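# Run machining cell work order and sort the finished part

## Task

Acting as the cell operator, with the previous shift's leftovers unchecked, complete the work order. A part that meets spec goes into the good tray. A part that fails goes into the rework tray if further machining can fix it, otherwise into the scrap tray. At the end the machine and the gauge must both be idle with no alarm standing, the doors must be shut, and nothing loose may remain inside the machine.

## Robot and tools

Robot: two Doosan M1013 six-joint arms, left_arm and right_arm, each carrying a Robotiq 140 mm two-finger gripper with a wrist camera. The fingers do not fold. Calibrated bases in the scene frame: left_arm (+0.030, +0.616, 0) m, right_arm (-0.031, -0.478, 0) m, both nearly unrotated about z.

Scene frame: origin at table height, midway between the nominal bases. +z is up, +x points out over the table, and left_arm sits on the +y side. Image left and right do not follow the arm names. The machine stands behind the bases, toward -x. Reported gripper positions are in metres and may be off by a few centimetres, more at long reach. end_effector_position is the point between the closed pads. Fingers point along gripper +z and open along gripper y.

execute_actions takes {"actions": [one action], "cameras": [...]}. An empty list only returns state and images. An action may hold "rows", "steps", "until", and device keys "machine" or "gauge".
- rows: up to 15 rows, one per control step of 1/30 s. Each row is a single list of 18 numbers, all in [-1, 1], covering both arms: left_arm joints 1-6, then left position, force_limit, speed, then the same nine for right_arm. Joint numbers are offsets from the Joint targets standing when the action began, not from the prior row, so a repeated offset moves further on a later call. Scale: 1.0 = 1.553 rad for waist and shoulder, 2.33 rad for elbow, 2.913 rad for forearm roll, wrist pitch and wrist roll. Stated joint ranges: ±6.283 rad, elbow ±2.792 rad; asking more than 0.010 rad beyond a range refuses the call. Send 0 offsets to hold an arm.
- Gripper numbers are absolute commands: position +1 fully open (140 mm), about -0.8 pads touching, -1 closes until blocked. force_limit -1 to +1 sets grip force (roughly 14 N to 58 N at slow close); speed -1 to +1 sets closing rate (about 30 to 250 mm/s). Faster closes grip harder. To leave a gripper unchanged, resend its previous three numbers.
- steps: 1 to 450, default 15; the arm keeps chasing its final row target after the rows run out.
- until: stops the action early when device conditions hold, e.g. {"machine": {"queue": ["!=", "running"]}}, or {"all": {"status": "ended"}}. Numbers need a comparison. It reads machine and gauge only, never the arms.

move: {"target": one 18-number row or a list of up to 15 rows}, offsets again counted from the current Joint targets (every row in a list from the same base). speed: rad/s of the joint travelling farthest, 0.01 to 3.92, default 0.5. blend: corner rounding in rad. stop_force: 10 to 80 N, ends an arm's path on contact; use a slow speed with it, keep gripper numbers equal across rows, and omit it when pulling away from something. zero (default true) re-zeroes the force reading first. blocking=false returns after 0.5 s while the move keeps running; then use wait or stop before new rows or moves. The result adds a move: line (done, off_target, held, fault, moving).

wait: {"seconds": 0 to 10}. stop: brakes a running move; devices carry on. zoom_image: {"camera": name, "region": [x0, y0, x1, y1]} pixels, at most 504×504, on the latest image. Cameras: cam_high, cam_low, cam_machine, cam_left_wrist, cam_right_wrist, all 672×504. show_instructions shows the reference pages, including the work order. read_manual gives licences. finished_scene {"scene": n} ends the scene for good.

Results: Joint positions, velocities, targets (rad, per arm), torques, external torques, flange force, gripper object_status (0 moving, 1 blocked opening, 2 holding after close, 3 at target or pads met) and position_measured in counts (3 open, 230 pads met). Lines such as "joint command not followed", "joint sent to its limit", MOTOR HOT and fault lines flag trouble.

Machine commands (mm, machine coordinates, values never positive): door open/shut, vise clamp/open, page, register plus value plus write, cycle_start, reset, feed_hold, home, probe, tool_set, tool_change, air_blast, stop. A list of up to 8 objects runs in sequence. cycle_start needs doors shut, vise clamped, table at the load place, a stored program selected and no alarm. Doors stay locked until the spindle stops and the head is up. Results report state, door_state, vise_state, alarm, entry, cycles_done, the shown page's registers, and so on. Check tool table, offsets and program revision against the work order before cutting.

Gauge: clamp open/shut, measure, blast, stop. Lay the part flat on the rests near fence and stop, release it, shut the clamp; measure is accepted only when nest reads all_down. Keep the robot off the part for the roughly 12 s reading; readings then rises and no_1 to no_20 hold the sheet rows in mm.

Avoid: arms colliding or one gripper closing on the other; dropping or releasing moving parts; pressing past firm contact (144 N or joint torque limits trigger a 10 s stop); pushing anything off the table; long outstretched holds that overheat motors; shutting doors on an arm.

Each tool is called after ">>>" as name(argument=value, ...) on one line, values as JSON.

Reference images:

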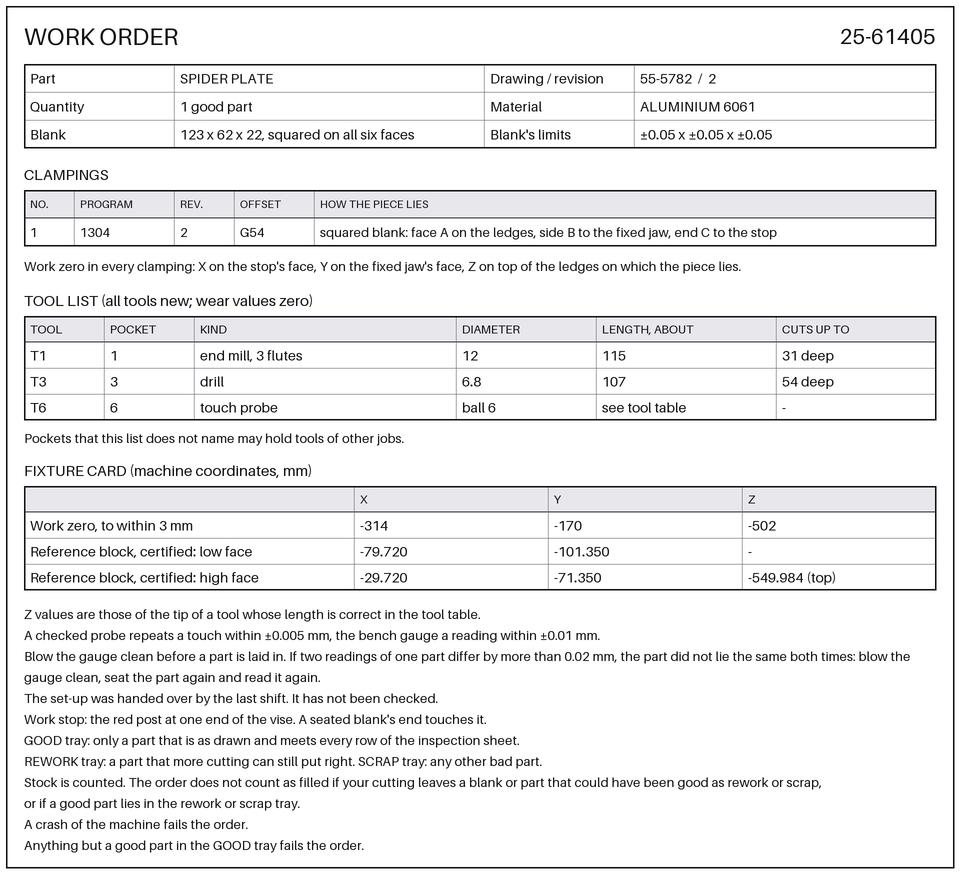

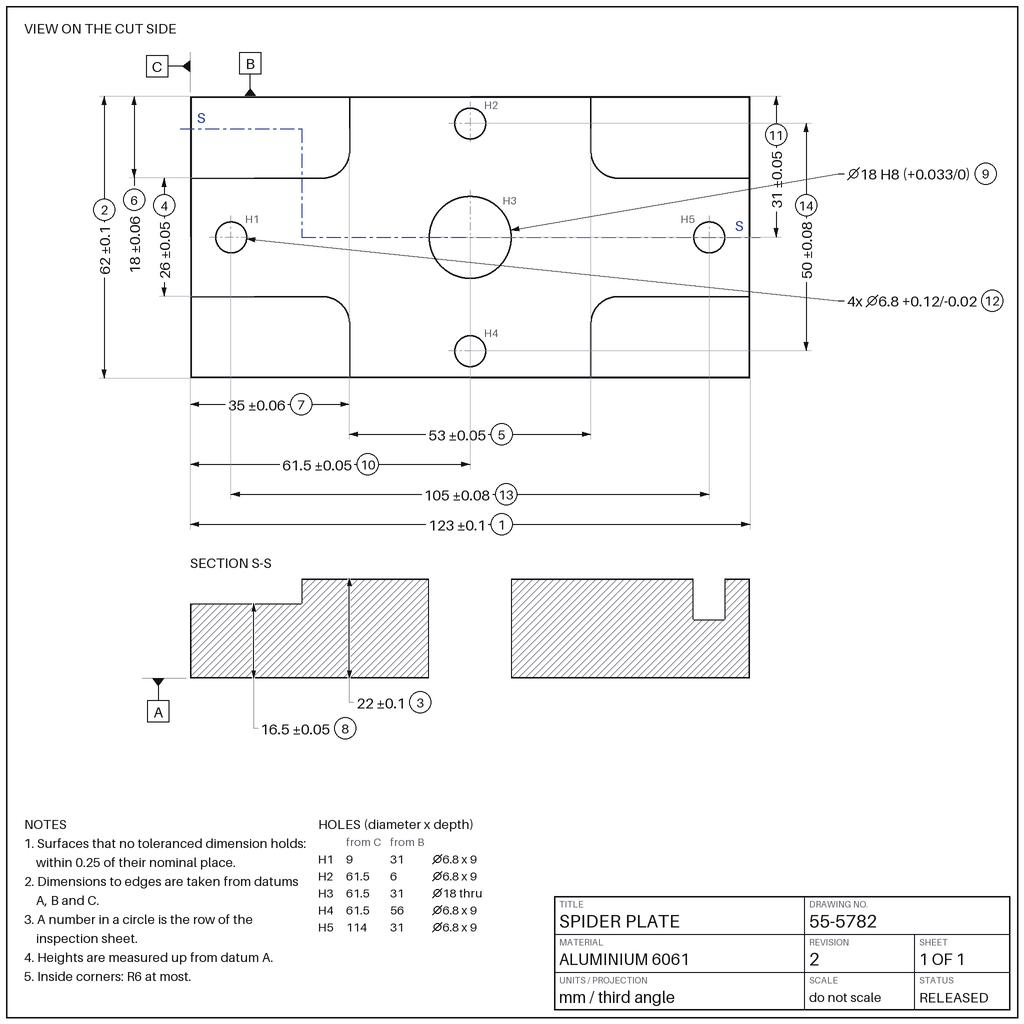

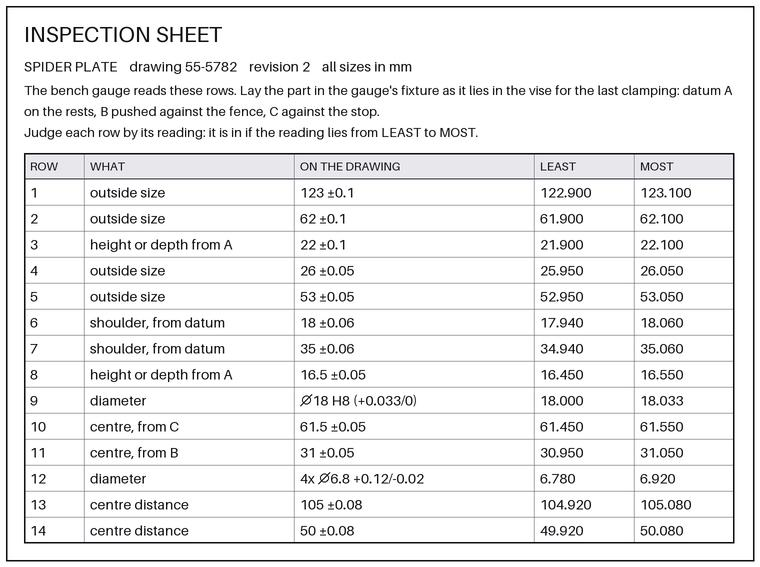

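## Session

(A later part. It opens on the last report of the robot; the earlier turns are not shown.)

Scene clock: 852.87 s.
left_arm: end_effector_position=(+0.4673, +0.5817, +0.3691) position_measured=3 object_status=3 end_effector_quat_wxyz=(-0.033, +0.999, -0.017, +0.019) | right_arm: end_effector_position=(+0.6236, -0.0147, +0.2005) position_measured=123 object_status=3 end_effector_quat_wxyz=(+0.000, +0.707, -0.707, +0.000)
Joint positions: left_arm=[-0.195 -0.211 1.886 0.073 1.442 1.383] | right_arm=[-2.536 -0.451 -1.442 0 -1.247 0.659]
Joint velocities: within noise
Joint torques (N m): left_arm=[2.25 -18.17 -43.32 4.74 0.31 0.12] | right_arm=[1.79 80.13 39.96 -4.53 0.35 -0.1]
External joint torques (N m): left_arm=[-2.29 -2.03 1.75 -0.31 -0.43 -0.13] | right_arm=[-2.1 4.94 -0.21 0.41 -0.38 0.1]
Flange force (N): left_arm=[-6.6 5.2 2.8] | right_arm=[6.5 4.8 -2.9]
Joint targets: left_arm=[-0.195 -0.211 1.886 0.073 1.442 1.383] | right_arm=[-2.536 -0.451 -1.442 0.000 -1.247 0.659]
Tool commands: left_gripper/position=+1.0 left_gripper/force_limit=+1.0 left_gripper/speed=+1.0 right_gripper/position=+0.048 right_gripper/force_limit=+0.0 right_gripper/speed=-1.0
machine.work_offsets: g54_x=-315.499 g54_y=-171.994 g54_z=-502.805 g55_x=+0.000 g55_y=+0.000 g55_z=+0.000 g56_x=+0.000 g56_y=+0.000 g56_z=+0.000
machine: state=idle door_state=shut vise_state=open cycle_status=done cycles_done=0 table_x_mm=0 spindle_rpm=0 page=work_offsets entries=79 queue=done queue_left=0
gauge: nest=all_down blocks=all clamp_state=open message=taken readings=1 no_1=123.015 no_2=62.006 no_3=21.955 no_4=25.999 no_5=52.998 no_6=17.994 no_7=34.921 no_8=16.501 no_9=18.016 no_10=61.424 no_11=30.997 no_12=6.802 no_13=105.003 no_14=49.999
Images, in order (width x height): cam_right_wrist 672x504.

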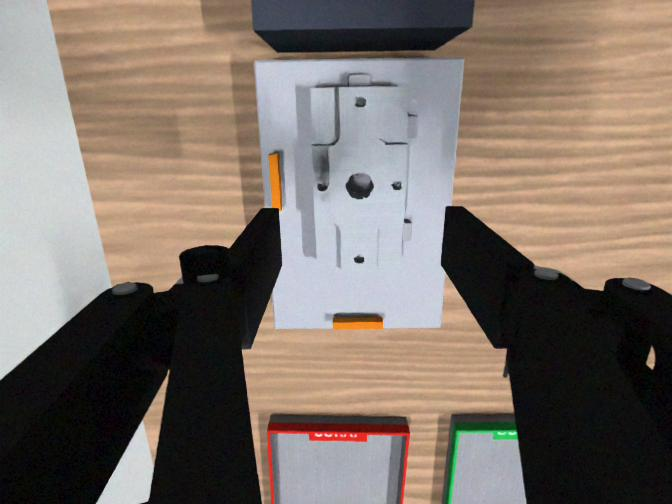

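>>> execute_actions(actions=[{"gauge":{"clamp":"shut"},"steps":120,"until":{"gauge":{"clamp_state":"shut"}}}], cameras=[])

>>> execute_actions(actions=[{"gauge":{"measure":true},"steps":450,"until":{"gauge":{"readings":[">",1]}}}], cameras=[])

>>> execute_actions(actions=[{"gauge":{"clamp":"open"},"steps":120,"until":{"gauge":{"clamp_state":"open"}}}], cameras=["cam_right_wrist"])

Scene clock: 867.23 s.
left_arm: end_effector_position=(+0.4673, +0.5817, +0.3691) position_measured=3 object_status=3 end_effector_quat_wxyz=(-0.033, +0.999, -0.017, +0.019) | right_arm: end_effector_position=(+0.6236, -0.0147, +0.2005) position_measured=123 object_status=3 end_effector_quat_wxyz=(+0.000, +0.707, -0.707, +0.000)
Joint positions: left_arm=[-0.195 -0.211 1.886 0.073 1.442 1.383] | right_arm=[-2.536 -0.451 -1.442 0 -1.247 0.659]
Joint velocities: within noise
Joint torques (N m): left_arm=[2.3 -18.1 -43.3 4.72 0.28 0.13] | right_arm=[1.66 79.88 39.82 -4.56 0.4 -0.08]
External joint torques (N m): left_arm=[-2.37 -1.92 1.78 -0.3 -0.39 -0.13] | right_arm=[-1.97 4.99 -0.21 0.45 -0.43 0.08]
Flange force (N): left_arm=[-6.5 5.4 2.8] | right_arm=[6.4 5.0 -3.0]
Joint targets: left_arm=[-0.195 -0.211 1.886 0.073 1.442 1.383] | right_arm=[-2.536 -0.451 -1.442 0.000 -1.247 0.659]
Tool commands: left_gripper/position=+1.0 left_gripper/force_limit=+1.0 left_gripper/speed=+1.0 right_gripper/position=+0.048 right_gripper/force_limit=+0.0 right_gripper/speed=-1.0
machine.work_offsets: g54_x=-315.499 g54_y=-171.994 g54_z=-502.805 g55_x=+0.000 g55_y=+0.000 g55_z=+0.000 g56_x=+0.000 g56_y=+0.000 g56_z=+0.000
machine: state=idle door_state=shut vise_state=open cycle_status=done cycles_done=0 table_x_mm=0 spindle_rpm=0 page=work_offsets entries=79 queue=done queue_left=0
gauge: nest=all_down blocks=all clamp_state=shut message=taken readings=1 no_1=123.015 no_2=62.006 no_3=21.955 no_4=25.999 no_5=52.998 no_6=17.994 no_7=34.921 no_8=16.501 no_9=18.016 no_10=61.424 no_11=30.997 no_12=6.802 no_13=105.003 no_14=49.999
No camera images: "cameras" was empty.

Scene clock: 879.43 s.
left_arm: end_effector_position=(+0.4673, +0.5817, +0.3691) position_measured=3 object_status=3 end_effector_quat_wxyz=(-0.033, +0.999, -0.017, +0.019) | right_arm: end_effector_position=(+0.6236, -0.0147, +0.2005) position_measured=123 object_status=3 end_effector_quat_wxyz=(+0.000, +0.707, -0.707, +0.000)
Joint positions: left_arm=[-0.195 -0.211 1.886 0.073 1.442 1.383] | right_arm=[-2.536 -0.451 -1.442 0 -1.247 0.659]
Joint velocities: within noise
Joint torques (N m): left_arm=[2.22 -18.03 -43.22 4.75 0.28 0.11] | right_arm=[1.96 80.04 40.03 -4.6 0.34 -0.13]
External joint torques (N m): left_arm=[-2.31 -1.9 1.71 -0.33 -0.4 -0.11] | right_arm=[-2.2 4.3 -0.59 0.51 -0.38 0.13]
Flange force (N): left_arm=[-6.3 5.2 2.7] | right_arm=[6.5 4.7 -2.2]
Joint targets: left_arm=[-0.195 -0.211 1.886 0.073 1.442 1.383] | right_arm=[-2.536 -0.451 -1.442 0.000 -1.247 0.659]
Tool commands: left_gripper/position=+1.0 left_gripper/force_limit=+1.0 left_gripper/speed=+1.0 right_gripper/position=+0.048 right_gripper/force_limit=+0.0 right_gripper/speed=-1.0
machine.work_offsets: g54_x=-315.499 g54_y=-171.994 g54_z=-502.805 g55_x=+0.000 g55_y=+0.000 g55_z=+0.000 g56_x=+0.000 g56_y=+0.000 g56_z=+0.000
machine: state=idle door_state=shut vise_state=open cycle_status=done cycles_done=0 table_x_mm=0 spindle_rpm=0 page=work_offsets entries=79 queue=done queue_left=0
gauge: nest=all_down blocks=all clamp_state=shut message=taken readings=2 no_1=123.019 no_2=62.004 no_3=21.957 no_4=25.998 no_5=53.001 no_6=18.000 no_7=34.926 no_8=16.503 no_9=18.014 no_10=61.420 no_11=31.000 no_12=6.800 no_13=104.997 no_14=50.002
No camera images: "cameras" was empty.

Scene clock: 882.90 s.
left_arm: end_effector_position=(+0.4673, +0.5817, +0.3691) position_measured=3 object_status=3 end_effector_quat_wxyz=(-0.033, +0.999, -0.017, +0.019) | right_arm: end_effector_position=(+0.6236, -0.0147, +0.2005) position_measured=123 object_status=3 end_effector_quat_wxyz=(+0.000, +0.707, -0.707, +0.000)
Joint positions: left_arm=[-0.195 -0.211 1.886 0.073 1.442 1.383] | right_arm=[-2.536 -0.451 -1.442 0 -1.247 0.659]
Joint velocities: within noise
Joint torques (N m): left_arm=[2.43 -18.14 -43.28 4.73 0.3 0.11] | right_arm=[1.99 79.84 39.88 -4.54 0.35 -0.12]
External joint torques (N m): left_arm=[-2.59 -1.43 1.82 -0.31 -0.43 -0.11] | right_arm=[-2.29 4.94 -0.31 0.44 -0.39 0.12]
Flange force (N): left_arm=[-5.8 5.9 3.0] | right_arm=[6.8 4.9 -2.8]
Joint targets: left_arm=[-0.195 -0.211 1.886 0.073 1.442 1.383] | right_arm=[-2.536 -0.451 -1.442 0.000 -1.247 0.659]
Tool commands: left_gripper/position=+1.0 left_gripper/force_limit=+1.0 left_gripper/speed=+1.0 right_gripper/position=+0.048 right_gripper/force_limit=+0.0 right_gripper/speed=-1.0
machine.work_offsets: g54_x=-315.499 g54_y=-171.994 g54_z=-502.805 g55_x=+0.000 g55_y=+0.000 g55_z=+0.000 g56_x=+0.000 g56_y=+0.000 g56_z=+0.000
machine: state=idle door_state=shut vise_state=open cycle_status=done cycles_done=0 table_x_mm=0 spindle_rpm=0 page=work_offsets entries=79 queue=done queue_left=0
gauge: nest=all_down blocks=all clamp_state=open message=taken readings=2 no_1=123.019 no_2=62.004 no_3=21.957 no_4=25.998 no_5=53.001 no_6=18.000 no_7=34.926 no_8=16.503 no_9=18.014 no_10=61.420 no_11=31.000 no_12=6.800 no_13=104.997 no_14=50.002
Images, in order (width x height): cam_right_wrist 672x504.

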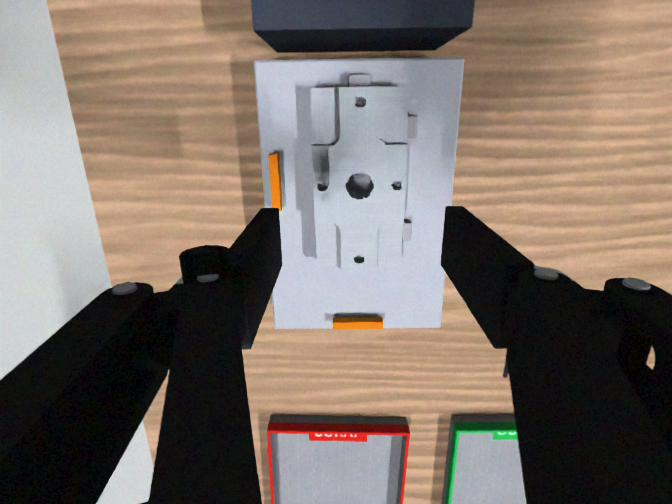

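>>> move(target=[[0,0,0,0,0,0,1,1,1, -0.0018,-0.0254,-0.0411,0,0.0458,-0.0008,0.048,0,-1],[0,0,0,0,0,0,1,1,1, -0.0018,-0.0369,-0.0496,0,0.0588,-0.0008,0.048,0,-1]], speed=[0.1,0.03], cameras=["cam_right_wrist"])

Scene clock: 913.67 s.
left_arm: end_effector_position=(+0.4673, +0.5817, +0.3691) position_measured=3 object_status=3 end_effector_quat_wxyz=(-0.033, +0.999, -0.017, +0.019) | right_arm: end_effector_position=(+0.6190, -0.0211, +0.0956) position_measured=123 object_status=3 end_effector_quat_wxyz=(+0.000, +0.707, -0.708, +0.000)
Joint positions: left_arm=[-0.195 -0.211 1.886 0.073 1.442 1.383] | right_arm=[-2.539 -0.509 -1.558 0 -1.076 0.657]
Joint velocities: within noise
Joint torques (N m): left_arm=[2.28 -18 -43.38 4.71 0.31 0.13] | right_arm=[2.05 81.91 36.51 -4.25 0.35 -0.18]
External joint torques (N m): left_arm=[-2.4 -1.71 1.9 -0.28 -0.44 -0.13] | right_arm=[-2.34 5.04 0.1 0.45 -0.39 0.18]
Flange force (N): left_arm=[-6.3 5.5 3.1] | right_arm=[6.0 3.7 -4.5]
Joint targets: left_arm=[-0.195 -0.211 1.886 0.073 1.442 1.383] | right_arm=[-2.539 -0.509 -1.558 0.000 -1.076 0.657]
machine.work_offsets: g54_x=-315.499 g54_y=-171.994 g54_z=-502.805 g55_x=+0.000 g55_y=+0.000 g55_z=+0.000 g56_x=+0.000 g56_y=+0.000 g56_z=+0.000
machine: state=idle door_state=shut vise_state=open cycle_status=done cycles_done=0 table_x_mm=0 spindle_rpm=0 page=work_offsets entries=79 queue=done queue_left=0
gauge: nest=all_down blocks=all clamp_state=open message=taken readings=2 no_1=123.019 no_2=62.004 no_3=21.957 no_4=25.998 no_5=53.001 no_6=18.000 no_7=34.926 no_8=16.503 no_9=18.014 no_10=61.420 no_11=31.000 no_12=6.800 no_13=104.997 no_14=50.002
move: done
Images, in order (width x height): cam_right_wrist 672x504.

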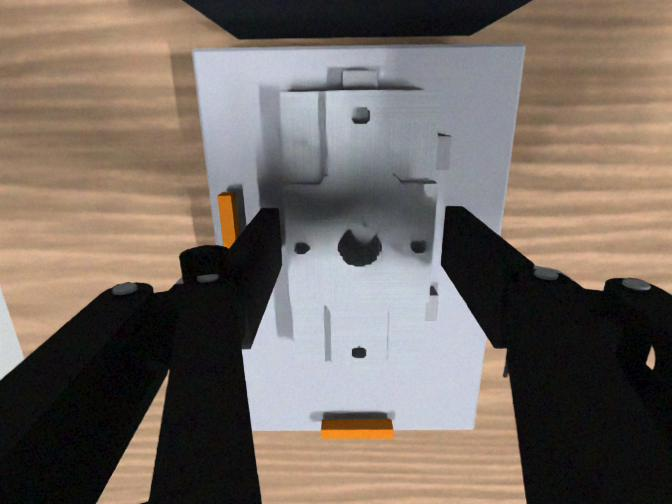

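>>> move(target=[0,0,0,0,0,0,1,1,1, -0.0005,-0.0008,0.0008,0,-0.0002,-0.0003,0.048,0,-1], speed=0.03, cameras=[])

>>> move(target=[0,0,0,0,0,0,1,1,1, 0,0,0,0,0,0,-1,0,-1], cameras=[])

>>> wait(seconds=1, cameras=["cam_right_wrist"])

Scene clock: 923.57 s.
left_arm: end_effector_position=(+0.4673, +0.5817, +0.3691) position_measured=3 object_status=3 end_effector_quat_wxyz=(-0.033, +0.999, -0.017, +0.019) | right_arm: end_effector_position=(+0.6200, -0.0211, +0.0955) position_measured=123 object_status=3 end_effector_quat_wxyz=(+0.000, +0.707, -0.708, +0.000)
Joint positions: left_arm=[-0.195 -0.211 1.886 0.073 1.442 1.383] | right_arm=[-2.54 -0.51 -1.556 0 -1.076 0.656]
Joint velocities: within noise
Joint torques (N m): left_arm=[2.59 -18.12 -43.29 4.7 0.32 0.15] | right_arm=[1.91 82.52 36.93 -4.24 0.26 -0.12]
External joint torques (N m): left_arm=[-2.69 -1.76 1.8 -0.27 -0.44 -0.15] | right_arm=[-2.21 4.52 -0.36 0.44 -0.31 0.12]
Flange force (N): left_arm=[-6.4 6.2 2.9] | right_arm=[6.1 4.1 -3.7]
Joint targets: left_arm=[-0.195 -0.211 1.886 0.073 1.442 1.383] | right_arm=[-2.540 -0.510 -1.556 0.000 -1.076 0.656]
machine.work_offsets: g54_x=-315.499 g54_y=-171.994 g54_z=-502.805 g55_x=+0.000 g55_y=+0.000 g55_z=+0.000 g56_x=+0.000 g56_y=+0.000 g56_z=+0.000
machine: state=idle door_state=shut vise_state=open cycle_status=done cycles_done=0 table_x_mm=0 spindle_rpm=0 page=work_offsets entries=79 queue=done queue_left=0
gauge: nest=all_down blocks=all clamp_state=open message=taken readings=2 no_1=123.019 no_2=62.004 no_3=21.957 no_4=25.998 no_5=53.001 no_6=18.000 no_7=34.926 no_8=16.503 no_9=18.014 no_10=61.420 no_11=31.000 no_12=6.800 no_13=104.997 no_14=50.002
move: done
No camera images: "cameras" was empty.

Scene clock: 924.40 s.
left_arm: end_effector_position=(+0.4673, +0.5817, +0.3691) position_measured=3 object_status=3 end_effector_quat_wxyz=(-0.033, +0.999, -0.017, +0.019) | right_arm: end_effector_position=(+0.6201, -0.0211, +0.0955) position_measured=139 object_status=0 end_effector_quat_wxyz=(+0.000, +0.707, -0.708, +0.000)
Joint positions: left_arm=[-0.195 -0.211 1.886 0.073 1.442 1.383] | right_arm=[-2.54 -0.51 -1.556 0 -1.076 0.656]
Joint velocities: within noise
Joint torques (N m): left_arm=[2.53 -17.88 -43.33 4.75 0.3 0.14] | right_arm=[1.64 69.13 30.91 -4.1 2.07 0.08]
External joint torques (N m): left_arm=[-2.65 -1.86 1.85 -0.32 -0.42 -0.14] | right_arm=[-1.95 17.78 5.64 0.29 -2.12 -0.08]
Flange force (N): left_arm=[-6.6 6.0 2.9] | right_arm=[8.1 7.0 -21.4]
Joint targets: left_arm=[-0.195 -0.211 1.886 0.073 1.442 1.383] | right_arm=[-2.540 -0.510 -1.556 0.000 -1.076 0.656]
machine.work_offsets: g54_x=-315.499 g54_y=-171.994 g54_z=-502.805 g55_x=+0.000 g55_y=+0.000 g55_z=+0.000 g56_x=+0.000 g56_y=+0.000 g56_z=+0.000
machine: state=idle door_state=shut vise_state=open cycle_status=done cycles_done=0 table_x_mm=0 spindle_rpm=0 page=work_offsets entries=79 queue=done queue_left=0
gauge: nest=all_down blocks=all clamp_state=open message=taken readings=2 no_1=123.019 no_2=62.004 no_3=21.957 no_4=25.998 no_5=53.001 no_6=18.000 no_7=34.926 no_8=16.503 no_9=18.014 no_10=61.420 no_11=31.000 no_12=6.800 no_13=104.997 no_14=50.002
move: done
No camera images: "cameras" was empty.

Scene clock: 925.40 s.
left_arm: end_effector_position=(+0.4673, +0.5817, +0.3691) position_measured=3 object_status=3 end_effector_quat_wxyz=(-0.033, +0.999, -0.017, +0.019) | right_arm: end_effector_position=(+0.6201, -0.0211, +0.0955) position_measured=139 object_status=2 end_effector_quat_wxyz=(+0.000, +0.707, -0.708, +0.000)
Joint positions: left_arm=[-0.195 -0.211 1.886 0.073 1.442 1.383] | right_arm=[-2.54 -0.51 -1.556 0 -1.076 0.656]
Joint velocities: within noise
Joint torques (N m): left_arm=[2.34 -18.02 -43.41 4.74 0.32 0.15] | right_arm=[1.45 69.67 31.23 -4.23 2.11 0.11]
External joint torques (N m): left_arm=[-2.38 -2.16 1.83 -0.3 -0.43 -0.16] | right_arm=[-1.76 17.14 5.16 0.44 -2.16 -0.11]
Flange force (N): left_arm=[-7.0 5.4 2.9] | right_arm=[8.0 7.3 -20.6]
Joint targets: left_arm=[-0.195 -0.211 1.886 0.073 1.442 1.383] | right_arm=[-2.540 -0.510 -1.556 0.000 -1.076 0.656]
Tool commands: left_gripper/position=+1.0 left_gripper/force_limit=+1.0 left_gripper/speed=+1.0 right_gripper/position=-1.0 right_gripper/force_limit=+0.0 right_gripper/speed=-1.0
machine.work_offsets: g54_x=-315.499 g54_y=-171.994 g54_z=-502.805 g55_x=+0.000 g55_y=+0.000 g55_z=+0.000 g56_x=+0.000 g56_y=+0.000 g56_z=+0.000
machine: state=idle door_state=shut vise_state=open cycle_status=done cycles_done=0 table_x_mm=0 spindle_rpm=0 page=work_offsets entries=79 queue=done queue_left=0
gauge: nest=all_down blocks=all clamp_state=open message=taken readings=2 no_1=123.019 no_2=62.004 no_3=21.957 no_4=25.998 no_5=53.001 no_6=18.000 no_7=34.926 no_8=16.503 no_9=18.014 no_10=61.420 no_11=31.000 no_12=6.800 no_13=104.997 no_14=50.002
wait: 1.00 s
Images, in order (width x height): cam_right_wrist 672x504.

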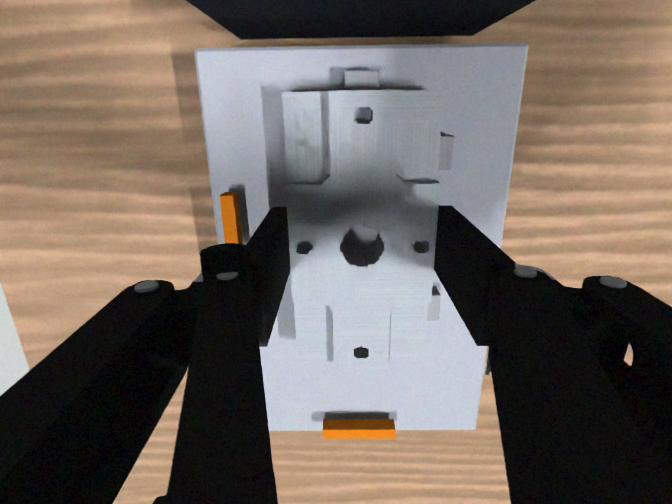

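>>> move(target=[[0,0,0,0,0,0,1,1,1, 0,0.0118,0.0082,0,-0.013,0,-1,0,-1],[0.2,0,0,0,0,0,1,1,1, 0,0.0437,0.0424,0,-0.0571,0,-1,0,-1],[0.45,0,0,0,0,0,1,1,1, 0.1153,-0.1061,0.2802,0,-0.1674,0.0613,-1,0,-1]], speed=[0.04,0.25,0.4], blend=[0,0.04,0], cameras=["cam_high","cam_right_wrist"])

Scene clock: 955.37 s.
left_arm: end_effector_position=(+0.3871, +0.8709, +0.3691) position_measured=3 object_status=3 end_effector_quat_wxyz=(-0.038, +0.944, +0.326, +0.007) | right_arm: end_effector_position=(+0.6304, +0.2001, +0.3001) position_measured=139 object_status=2 end_effector_quat_wxyz=(+0.000, +0.707, -0.707, +0.000)
Joint positions: left_arm=[0.504 -0.211 1.886 0.073 1.442 1.383] | right_arm=[-2.361 -0.675 -0.903 0 -1.564 0.835]
Joint velocities: within noise
Joint torques (N m): left_arm=[2.59 -18.23 -43.22 4.77 0.28 0.09] | right_arm=[2.4 104.28 44.06 -4.81 0.34 0]
External joint torques (N m): left_arm=[-2.59 -2.08 1.71 -0.34 -0.39 -0.1] | right_arm=[-2.82 2.11 -2.37 0.48 -0.4 0]
Flange force (N): left_arm=[-6.8 5.8 2.6] | right_arm=[10.6 6.2 3.4]
Joint targets: left_arm=[0.504 -0.211 1.886 0.073 1.442 1.383] | right_arm=[-2.361 -0.675 -0.903 0.000 -1.564 0.835]
machine.work_offsets: g54_x=-315.499 g54_y=-171.994 g54_z=-502.805 g55_x=+0.000 g55_y=+0.000 g55_z=+0.000 g56_x=+0.000 g56_y=+0.000 g56_z=+0.000
machine: state=idle door_state=shut vise_state=open cycle_status=done cycles_done=0 table_x_mm=0 spindle_rpm=0 page=work_offsets entries=79 queue=done queue_left=0
gauge: nest=all_up blocks=free clamp_state=open message=taken readings=2 no_1=123.019 no_2=62.004 no_3=21.957 no_4=25.998 no_5=53.001 no_6=18.000 no_7=34.926 no_8=16.503 no_9=18.014 no_10=61.420 no_11=31.000 no_12=6.800 no_13=104.997 no_14=50.002
move: done
Images, in order (width x height): cam_high 672x504, cam_right_wrist 672x504.

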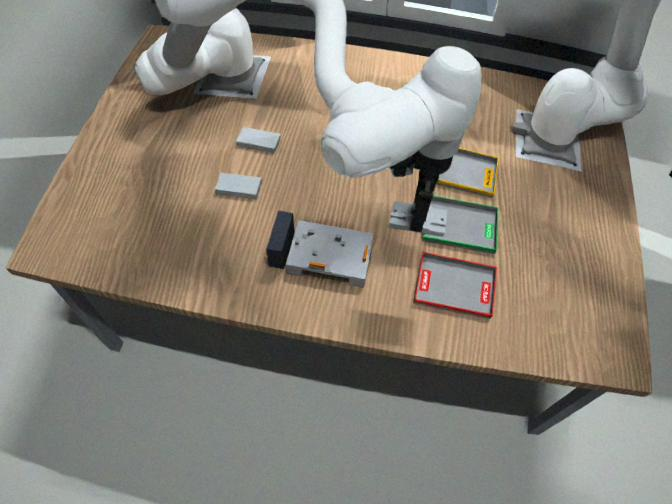

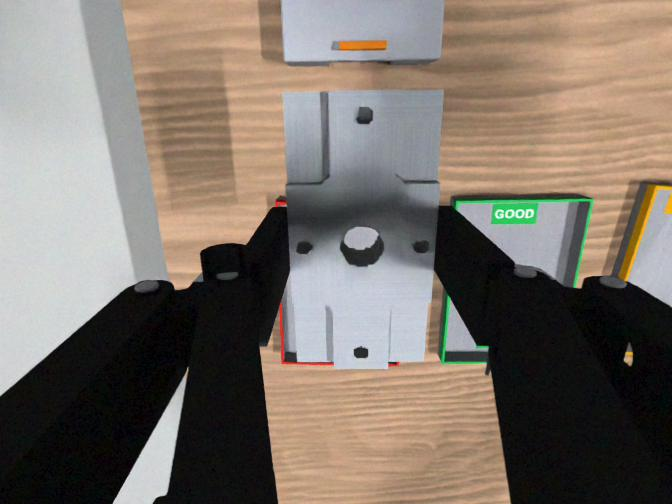

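>>> move(target=[0,0,0,0,0,0,1,1,1, 0.0538,-0.1566,0.0719,0,0.0261,0.0285,-1,0,-1], speed=0.2, cameras=["cam_high","cam_right_wrist"])

Scene clock: 975.60 s.
left_arm: end_effector_position=(+0.3871, +0.8709, +0.3691) position_measured=3 object_status=3 end_effector_quat_wxyz=(-0.038, +0.944, +0.326, +0.007) | right_arm: end_effector_position=(+0.6344, +0.3351, +0.1504) position_measured=139 object_status=2 end_effector_quat_wxyz=(+0.000, +0.707, -0.707, +0.000)
Joint positions: left_arm=[0.504 -0.211 1.886 0.073 1.442 1.383] | right_arm=[-2.277 -0.918 -0.736 0 -1.488 0.918]
Joint velocities: within noise
Joint torques (N m): left_arm=[2.37 -18.26 -43.26 4.72 0.3 0.11] | right_arm=[1.97 120.49 44.6 -4.8 0.31 -0.15]
External joint torques (N m): left_arm=[-2.38 -1.77 1.75 -0.29 -0.42 -0.11] | right_arm=[-2.45 2.9 -3.14 0.5 -0.37 0.15]
Flange force (N): left_arm=[-6.2 5.4 2.8] | right_arm=[17.1 11.1 3.3]
Joint targets: left_arm=[0.504 -0.211 1.886 0.073 1.442 1.383] | right_arm=[-2.277 -0.918 -0.736 0.000 -1.488 0.918]
machine.work_offsets: g54_x=-315.499 g54_y=-171.994 g54_z=-502.805 g55_x=+0.000 g55_y=+0.000 g55_z=+0.000 g56_x=+0.000 g56_y=+0.000 g56_z=+0.000
machine: state=idle door_state=shut vise_state=open cycle_status=done cycles_done=0 table_x_mm=0 spindle_rpm=0 page=work_offsets entries=79 queue=done queue_left=0
gauge: nest=all_up blocks=free clamp_state=open message=taken readings=2 no_1=123.019 no_2=62.004 no_3=21.957 no_4=25.998 no_5=53.001 no_6=18.000 no_7=34.926 no_8=16.503 no_9=18.014 no_10=61.420 no_11=31.000 no_12=6.800 no_13=104.997 no_14=50.002
move: done
Images, in order (width x height): cam_high 672x504, cam_right_wrist 672x504.

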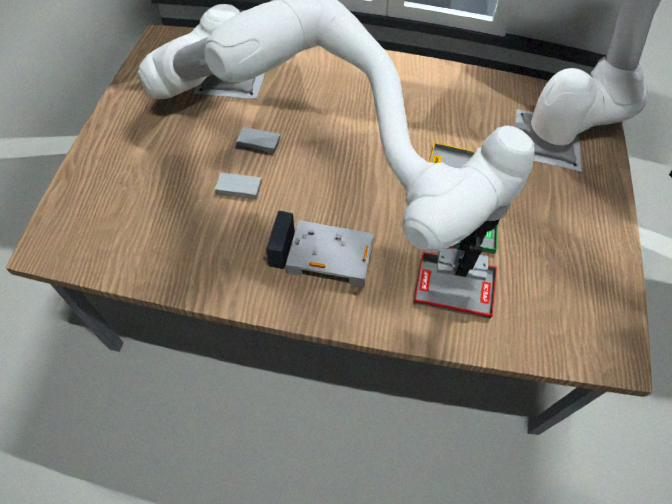

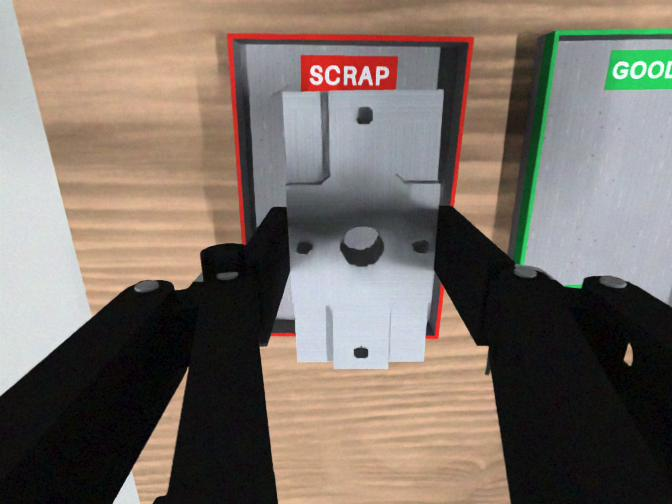

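>>> move(target=[0,0,0,0,0,0,1,1,1, 0,-0.02,-0.0446,0,0.0465,0,-1,0,-1], speed=0.1, cameras=[])

>>> move(target=[0,0,0,0,0,0,1,1,1, 0,-0.0083,-0.0091,0,0.0117,0,-1,0,-1], speed=0.012, stop_force=12, cameras=["cam_right_wrist"])

Scene clock: 989.63 s.
left_arm: end_effector_position=(+0.3871, +0.8709, +0.3691) position_measured=3 object_status=3 end_effector_quat_wxyz=(-0.038, +0.944, +0.326, +0.007) | right_arm: end_effector_position=(+0.6346, +0.3354, +0.0604) position_measured=139 object_status=2 end_effector_quat_wxyz=(+0.000, +0.707, -0.707, +0.000)
Joint positions: left_arm=[0.504 -0.211 1.886 0.073 1.442 1.383] | right_arm=[-2.277 -0.949 -0.839 0 -1.352 0.918]
Joint velocities: within noise
Joint torques (N m): left_arm=[2.59 -18.08 -43.39 4.76 0.32 0.13] | right_arm=[2.07 123.29 43.63 -4.67 0.21 -0.09]
External joint torques (N m): left_arm=[-2.56 -2.22 1.84 -0.32 -0.43 -0.13] | right_arm=[-2.41 1.17 -2.98 0.45 -0.27 0.09]
Flange force (N): left_arm=[-7.2 5.8 2.8] | right_arm=[12.3 7.2 1.8]
Joint targets: left_arm=[0.504 -0.211 1.886 0.073 1.442 1.383] | right_arm=[-2.277 -0.949 -0.840 0.000 -1.352 0.918]
machine.work_offsets: g54_x=-315.499 g54_y=-171.994 g54_z=-502.805 g55_x=+0.000 g55_y=+0.000 g55_z=+0.000 g56_x=+0.000 g56_y=+0.000 g56_z=+0.000
machine: state=idle door_state=shut vise_state=open cycle_status=done cycles_done=0 table_x_mm=0 spindle_rpm=0 page=work_offsets entries=79 queue=done queue_left=0
gauge: nest=all_up blocks=free clamp_state=open message=taken readings=2 no_1=123.019 no_2=62.004 no_3=21.957 no_4=25.998 no_5=53.001 no_6=18.000 no_7=34.926 no_8=16.503 no_9=18.014 no_10=61.420 no_11=31.000 no_12=6.800 no_13=104.997 no_14=50.002
move: done
No camera images: "cameras" was empty.

Scene clock: 991.57 s.
left_arm: end_effector_position=(+0.3871, +0.8709, +0.3691) position_measured=3 object_status=3 end_effector_quat_wxyz=(-0.038, +0.944, +0.326, +0.007) | right_arm: end_effector_position=(+0.6347, +0.3355, +0.0489) position_measured=139 object_status=2 end_effector_quat_wxyz=(+0.000, +0.707, -0.707, +0.000)
Joint positions: left_arm=[0.504 -0.211 1.886 0.073 1.442 1.383] | right_arm=[-2.277 -0.955 -0.849 0 -1.337 0.918]
Joint velocities: within noise
Joint torques (N m): left_arm=[2.49 -18.27 -43.32 4.75 0.3 0.14] | right_arm=[3.89 98.97 32.31 -4.63 2.87 -0.05]
External joint torques (N m): left_arm=[-2.44 -2.18 1.74 -0.31 -0.41 -0.15] | right_arm=[-4.23 25.34 7.97 0.45 -2.93 0.05]
Flange force (N): left_arm=[-6.9 5.5 2.7] | right_arm=[14.1 6.4 -23.6]
Joint targets: left_arm=[0.504 -0.211 1.886 0.073 1.442 1.383] | right_arm=[-2.277 -0.955 -0.849 0.000 -1.337 0.918]
machine.work_offsets: g54_x=-315.499 g54_y=-171.994 g54_z=-502.805 g55_x=+0.000 g55_y=+0.000 g55_z=+0.000 g56_x=+0.000 g56_y=+0.000 g56_z=+0.000
machine: state=idle door_state=shut vise_state=open cycle_status=done cycles_done=0 table_x_mm=0 spindle_rpm=0 page=work_offsets entries=79 queue=done queue_left=0
gauge: nest=all_up blocks=free clamp_state=open message=taken readings=2 no_1=123.019 no_2=62.004 no_3=21.957 no_4=25.998 no_5=53.001 no_6=18.000 no_7=34.926 no_8=16.503 no_9=18.014 no_10=61.420 no_11=31.000 no_12=6.800 no_13=104.997 no_14=50.002
move: contact (right_arm); right_arm: the wrist pitch is farthest, 0.019 rad from its target
Images, in order (width x height): cam_right_wrist 672x504.

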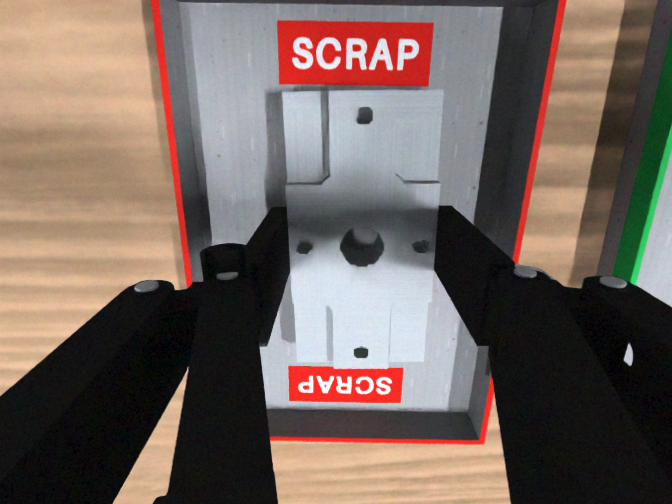

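>>> move(target=[0,0,0,0,0,0,1,1,1, 0,0,0,0,0,0,0.048,0,-1], cameras=[])

>>> move(target=[[0,0,0,0,0,0,1,1,1, 0,0.0238,0.0485,0,-0.0518,0,0.048,0,-1],[0,0,0,0,0,0,1,1,1, -0.3031,0.6461,-0.4545,0,0.0189,-0.1614,0.23,0,-0.5]], speed=[0.08,0.5], cameras=["cam_high","cam_right_wrist"])

Scene clock: 1018.13 s.
left_arm: end_effector_position=(+0.3871, +0.8709, +0.3691) position_measured=3 object_status=3 end_effector_quat_wxyz=(-0.038, +0.944, +0.326, +0.007) | right_arm: end_effector_position=(+0.6347, +0.3356, +0.0488) position_measured=123 object_status=0 end_effector_quat_wxyz=(+0.000, +0.707, -0.707, +0.000)
Joint positions: left_arm=[0.504 -0.211 1.886 0.073 1.442 1.383] | right_arm=[-2.277 -0.955 -0.849 0 -1.337 0.918]
Joint velocities: within noise
Joint torques (N m): left_arm=[2.29 -18.28 -43.37 4.75 0.28 0.11] | right_arm=[2.12 119.11 41 -4.65 0.25 -0.09]
External joint torques (N m): left_arm=[-2.22 -2.31 1.78 -0.32 -0.39 -0.12] | right_arm=[-2.44 5.61 -0.47 0.45 -0.3 0.09]
Flange force (N): left_arm=[-7.1 4.9 2.7] | right_arm=[11.5 6.5 -2.8]
Joint targets: left_arm=[0.504 -0.211 1.886 0.073 1.442 1.383] | right_arm=[-2.277 -0.955 -0.849 0.000 -1.337 0.918]
machine.work_offsets: g54_x=-315.499 g54_y=-171.994 g54_z=-502.805 g55_x=+0.000 g55_y=+0.000 g55_z=+0.000 g56_x=+0.000 g56_y=+0.000 g56_z=+0.000
machine: state=idle door_state=shut vise_state=open cycle_status=done cycles_done=0 table_x_mm=0 spindle_rpm=0 page=work_offsets entries=79 queue=done queue_left=0
gauge: nest=all_up blocks=free clamp_state=open message=taken readings=2 no_1=123.019 no_2=62.004 no_3=21.957 no_4=25.998 no_5=53.001 no_6=18.000 no_7=34.926 no_8=16.503 no_9=18.014 no_10=61.420 no_11=31.000 no_12=6.800 no_13=104.997 no_14=50.002
move: done
No camera images: "cameras" was empty.

Scene clock: 1023.43 s.
left_arm: end_effector_position=(+0.3871, +0.8709, +0.3691) position_measured=3 object_status=3 end_effector_quat_wxyz=(-0.038, +0.944, +0.326, +0.007) | right_arm: end_effector_position=(+0.4402, -0.2901, +0.2801) position_measured=100 object_status=3 end_effector_quat_wxyz=(+0.000, +0.707, -0.707, +0.000)
Joint positions: left_arm=[0.504 -0.211 1.886 0.073 1.442 1.383] | right_arm=[-2.748 0.049 -1.908 0 -1.282 0.448]
Joint velocities: within noise
Joint torques (N m): left_arm=[2.56 -18.21 -43.3 4.72 0.28 0.11] | right_arm=[1.96 31.09 40.37 -4.61 0.35 -0.05]
External joint torques (N m): left_arm=[-2.5 -2.24 1.77 -0.29 -0.39 -0.11] | right_arm=[-2.16 4.22 -0.43 0.46 -0.38 0.05]
Flange force (N): left_arm=[-7.1 5.6 2.6] | right_arm=[6.6 5.3 -2.2]
Joint targets: left_arm=[0.504 -0.211 1.886 0.073 1.442 1.383] | right_arm=[-2.748 0.049 -1.908 0.000 -1.282 0.448]
machine.work_offsets: g54_x=-315.499 g54_y=-171.994 g54_z=-502.805 g55_x=+0.000 g55_y=+0.000 g55_z=+0.000 g56_x=+0.000 g56_y=+0.000 g56_z=+0.000
machine: state=idle door_state=shut vise_state=open cycle_status=done cycles_done=0 table_x_mm=0 spindle_rpm=0 page=work_offsets entries=79 queue=done queue_left=0
gauge: nest=all_up blocks=free clamp_state=open message=taken readings=2 no_1=123.019 no_2=62.004 no_3=21.957 no_4=25.998 no_5=53.001 no_6=18.000 no_7=34.926 no_8=16.503 no_9=18.014 no_10=61.420 no_11=31.000 no_12=6.800 no_13=104.997 no_14=50.002
move: done
Images, in order (width x height): cam_high 672x504, cam_right_wrist 672x504.

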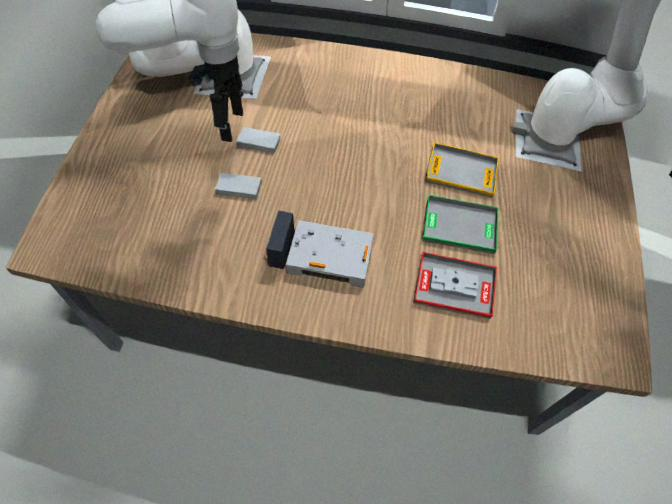

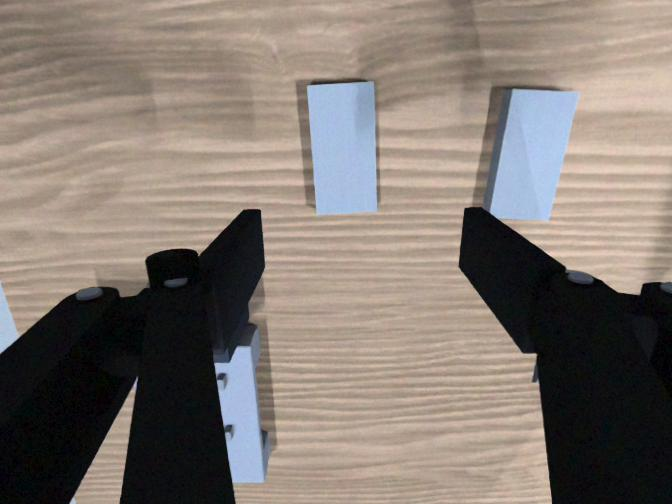

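>>> move(target=[0,0,0,0,0,0,1,1,1, -0.0201,-0.0768,-0.0852,0,0.1089,-0.0294,0.23,0,-0.5], speed=0.2, cameras=["cam_right_wrist"])

Scene clock: 1057.77 s.
left_arm: end_effector_position=(+0.3871, +0.8709, +0.3691) position_measured=3 object_status=3 end_effector_quat_wxyz=(-0.038, +0.944, +0.326, +0.007) | right_arm: end_effector_position=(+0.4432, -0.3061, +0.1199) position_measured=100 object_status=3 end_effector_quat_wxyz=(+0.000, +0.726, -0.688, +0.000)
Joint positions: left_arm=[0.504 -0.211 1.886 0.073 1.442 1.383] | right_arm=[-2.779 -0.07 -2.107 0 -0.965 0.362]
Joint velocities: within noise
Joint torques (N m): left_arm=[2.52 -18.1 -43.28 4.71 0.32 0.18] | right_arm=[2 38.6 34.43 -4.01 0.65 -0.08]
External joint torques (N m): left_arm=[-2.51 -2.13 1.77 -0.28 -0.43 -0.19] | right_arm=[-2.2 3.14 -0.22 0.45 -0.69 0.08]
Flange force (N): left_arm=[-6.9 5.8 2.7] | right_arm=[5.4 3.4 -4.6]
Joint targets: left_arm=[0.504 -0.211 1.886 0.073 1.442 1.383] | right_arm=[-2.779 -0.071 -2.107 0.000 -0.964 0.362]
machine.work_offsets: g54_x=-315.499 g54_y=-171.994 g54_z=-502.805 g55_x=+0.000 g55_y=+0.000 g55_z=+0.000 g56_x=+0.000 g56_y=+0.000 g56_z=+0.000
machine: state=idle door_state=shut vise_state=open cycle_status=done cycles_done=0 table_x_mm=0 spindle_rpm=0 page=work_offsets entries=79 queue=done queue_left=0
gauge: nest=all_up blocks=free clamp_state=open message=taken readings=2 no_1=123.019 no_2=62.004 no_3=21.957 no_4=25.998 no_5=53.001 no_6=18.000 no_7=34.926 no_8=16.503 no_9=18.014 no_10=61.420 no_11=31.000 no_12=6.800 no_13=104.997 no_14=50.002
move: done
Images, in order (width x height): cam_right_wrist 672x504.

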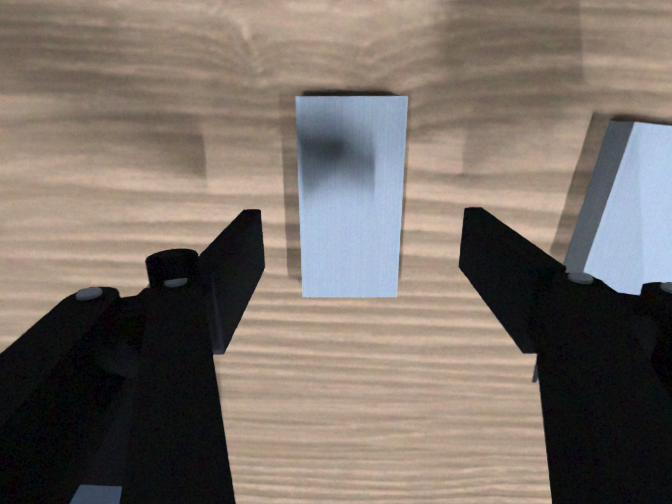

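>>> move(target=[[0,0,0,0,0,0,1,1,1, -0.0105,0.0005,-0.0004,0,0,-0.0055,0.23,0,-0.5],[0,0,0,0,0,0,1,1,1, -0.0105,-0.061,-0.0307,0,0.0572,-0.0055,0.23,0,-0.5]], speed=[0.1,0.06], stop_force=15, cameras=["cam_right_wrist","cam_low"])

Scene clock: 1073.13 s.
left_arm: end_effector_position=(+0.3871, +0.8709, +0.3691) position_measured=3 object_status=3 end_effector_quat_wxyz=(-0.038, +0.944, +0.326, +0.007) | right_arm: end_effector_position=(+0.4453, -0.3141, +0.0413) position_measured=100 object_status=3 end_effector_quat_wxyz=(+0.000, +0.726, -0.688, +0.000)
Joint positions: left_arm=[0.504 -0.211 1.886 0.073 1.442 1.383] | right_arm=[-2.795 -0.165 -2.178 0 -0.798 0.346]
Joint velocities: within noise
Joint torques (N m): left_arm=[2.54 -18.42 -43.42 4.72 0.3 0.15] | right_arm=[2.14 42.77 29.79 -3.58 0.37 -0.12]
External joint torques (N m): left_arm=[-2.54 -1.69 1.94 -0.29 -0.41 -0.16] | right_arm=[-2.32 3.91 -0.12 0.5 -0.41 0.12]
Flange force (N): left_arm=[-6.4 5.8 3.1] | right_arm=[5.7 3.9 -6.1]
Joint targets: left_arm=[0.504 -0.211 1.886 0.073 1.442 1.383] | right_arm=[-2.795 -0.165 -2.178 0.000 -0.798 0.346]
machine.work_offsets: g54_x=-315.499 g54_y=-171.994 g54_z=-502.805 g55_x=+0.000 g55_y=+0.000 g55_z=+0.000 g56_x=+0.000 g56_y=+0.000 g56_z=+0.000
machine: state=idle door_state=shut vise_state=open cycle_status=done cycles_done=0 table_x_mm=0 spindle_rpm=0 page=work_offsets entries=79 queue=done queue_left=0
gauge: nest=all_up blocks=free clamp_state=open message=taken readings=2 no_1=123.019 no_2=62.004 no_3=21.957 no_4=25.998 no_5=53.001 no_6=18.000 no_7=34.926 no_8=16.503 no_9=18.014 no_10=61.420 no_11=31.000 no_12=6.800 no_13=104.997 no_14=50.002
move: done
Images, in order (width x height): cam_low 672x504, cam_right_wrist 672x504.

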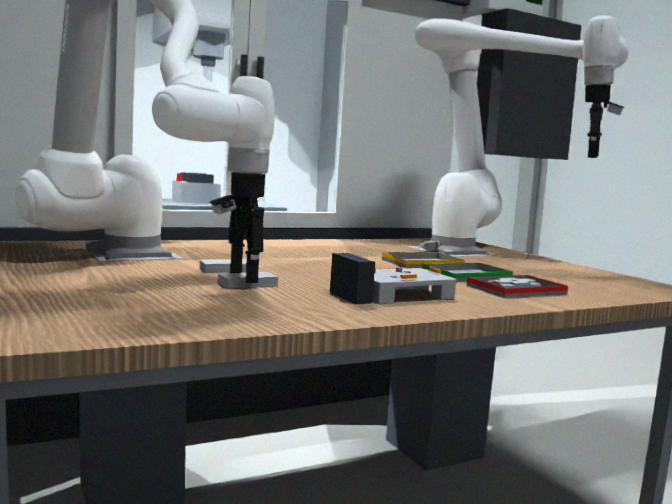

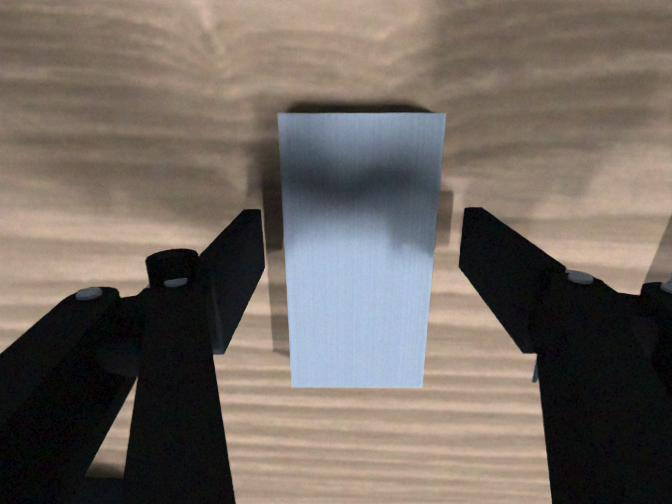

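>>> move(target=[0,0,0,0,0,0,1,1,1, 0.0097,-0.0028,0.0017,0,0,0.0051,0.23,0,-0.5], speed=0.05, cameras=[])

>>> move(target=[0,0,0,0,0,0,1,1,1, 0,0,0,0,0,0,-1,0,-1], cameras=[])

>>> wait(seconds=1, cameras=["cam_right_wrist","cam_low"])

Scene clock: 1091.37 s.
left_arm: end_effector_position=(+0.3871, +0.8709, +0.3691) position_measured=3 object_status=3 end_effector_quat_wxyz=(-0.038, +0.944, +0.326, +0.007) | right_arm: end_effector_position=(+0.4450, -0.3060, +0.0407) position_measured=100 object_status=3 end_effector_quat_wxyz=(+0.000, +0.726, -0.688, +0.000)
Joint positions: left_arm=[0.504 -0.211 1.886 0.073 1.442 1.383] | right_arm=[-2.78 -0.17 -2.174 0 -0.798 0.361]
Joint velocities: within noise
Joint torques (N m): left_arm=[2.41 -18.13 -43.38 4.7 0.31 0.16] | right_arm=[2.63 43.45 29.81 -3.52 0.36 -0.13]
External joint torques (N m): left_arm=[-2.37 -2.27 1.81 -0.27 -0.42 -0.16] | right_arm=[-2.9 3.94 -0.01 0.42 -0.39 0.13]
Flange force (N): left_arm=[-7.2 5.4 2.8] | right_arm=[6.7 3.3 -6.2]
Joint targets: left_arm=[0.504 -0.211 1.886 0.073 1.442 1.383] | right_arm=[-2.780 -0.170 -2.174 0.000 -0.798 0.361]
machine.work_offsets: g54_x=-315.499 g54_y=-171.994 g54_z=-502.805 g55_x=+0.000 g55_y=+0.000 g55_z=+0.000 g56_x=+0.000 g56_y=+0.000 g56_z=+0.000
machine: state=idle door_state=shut vise_state=open cycle_status=done cycles_done=0 table_x_mm=0 spindle_rpm=0 page=work_offsets entries=79 queue=done queue_left=0
gauge: nest=all_up blocks=free clamp_state=open message=taken readings=2 no_1=123.019 no_2=62.004 no_3=21.957 no_4=25.998 no_5=53.001 no_6=18.000 no_7=34.926 no_8=16.503 no_9=18.014 no_10=61.420 no_11=31.000 no_12=6.800 no_13=104.997 no_14=50.002
move: done
No camera images: "cameras" was empty.

Scene clock: 1092.63 s.
left_arm: end_effector_position=(+0.3871, +0.8709, +0.3691) position_measured=3 object_status=3 end_effector_quat_wxyz=(-0.038, +0.944, +0.326, +0.007) | right_arm: end_effector_position=(+0.4450, -0.3060, +0.0407) position_measured=138 object_status=0 end_effector_quat_wxyz=(+0.000, +0.726, -0.688, +0.000)
Joint positions: left_arm=[0.504 -0.211 1.886 0.073 1.442 1.383] | right_arm=[-2.78 -0.17 -2.174 0 -0.798 0.361]
Joint velocities: within noise
Joint torques (N m): left_arm=[2.52 -18.33 -43.3 4.7 0.3 0.15] | right_arm=[2.8 29.44 21.85 -3.57 2.46 -0.37]
External joint torques (N m): left_arm=[-2.52 -1.75 1.86 -0.28 -0.41 -0.15] | right_arm=[-2.98 17.92 8.06 0.47 -2.48 0.37]
Flange force (N): left_arm=[-6.4 5.8 2.9] | right_arm=[7.7 7.8 -36.1]
Joint targets: left_arm=[0.504 -0.211 1.886 0.073 1.442 1.383] | right_arm=[-2.780 -0.170 -2.174 0.000 -0.798 0.361]
machine.work_offsets: g54_x=-315.499 g54_y=-171.994 g54_z=-502.805 g55_x=+0.000 g55_y=+0.000 g55_z=+0.000 g56_x=+0.000 g56_y=+0.000 g56_z=+0.000
machine: state=idle door_state=shut vise_state=open cycle_status=done cycles_done=0 table_x_mm=0 spindle_rpm=0 page=work_offsets entries=79 queue=done queue_left=0
gauge: nest=all_up blocks=free clamp_state=open message=taken readings=2 no_1=123.019 no_2=62.004 no_3=21.957 no_4=25.998 no_5=53.001 no_6=18.000 no_7=34.926 no_8=16.503 no_9=18.014 no_10=61.420 no_11=31.000 no_12=6.800 no_13=104.997 no_14=50.002
move: done
No camera images: "cameras" was empty.

Scene clock: 1093.63 s.
left_arm: end_effector_position=(+0.3871, +0.8709, +0.3691) position_measured=3 object_status=3 end_effector_quat_wxyz=(-0.038, +0.944, +0.326, +0.007) | right_arm: end_effector_position=(+0.4450, -0.3059, +0.0407) position_measured=138 object_status=2 end_effector_quat_wxyz=(+0.000, +0.726, -0.688, +0.000)
Joint positions: left_arm=[0.504 -0.211 1.886 0.073 1.442 1.383] | right_arm=[-2.78 -0.17 -2.174 0 -0.798 0.361]
Joint velocities: within noise
Joint torques (N m): left_arm=[2.55 -18.36 -43.27 4.73 0.31 0.14] | right_arm=[2.7 29.75 21.92 -3.59 2.52 -0.33]
External joint torques (N m): left_arm=[-2.58 -1.54 1.84 -0.31 -0.42 -0.14] | right_arm=[-2.9 17.7 8.01 0.48 -2.54 0.33]
Flange force (N): left_arm=[-6.1 6.0 3.0] | right_arm=[7.6 7.5 -35.8]
Joint targets: left_arm=[0.504 -0.211 1.886 0.073 1.442 1.383] | right_arm=[-2.780 -0.170 -2.174 0.000 -0.798 0.361]
Tool commands: left_gripper/position=+1.0 left_gripper/force_limit=+1.0 left_gripper/speed=+1.0 right_gripper/position=-1.0 right_gripper/force_limit=+0.0 right_gripper/speed=-1.0
machine.work_offsets: g54_x=-315.499 g54_y=-171.994 g54_z=-502.805 g55_x=+0.000 g55_y=+0.000 g55_z=+0.000 g56_x=+0.000 g56_y=+0.000 g56_z=+0.000
machine: state=idle door_state=shut vise_state=open cycle_status=done cycles_done=0 table_x_mm=0 spindle_rpm=0 page=work_offsets entries=79 queue=done queue_left=0
gauge: nest=all_up blocks=free clamp_state=open message=taken readings=2 no_1=123.019 no_2=62.004 no_3=21.957 no_4=25.998 no_5=53.001 no_6=18.000 no_7=34.926 no_8=16.503 no_9=18.014 no_10=61.420 no_11=31.000 no_12=6.800 no_13=104.997 no_14=50.002
wait: 1.00 s
Images, in order (width x height): cam_low 672x504, cam_right_wrist 672x504.

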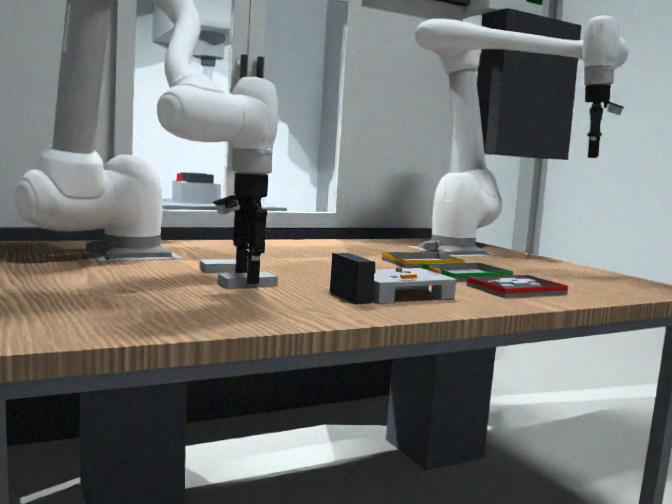

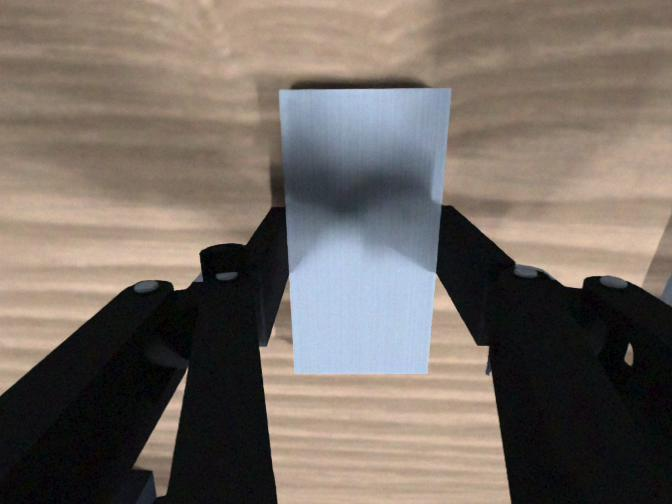

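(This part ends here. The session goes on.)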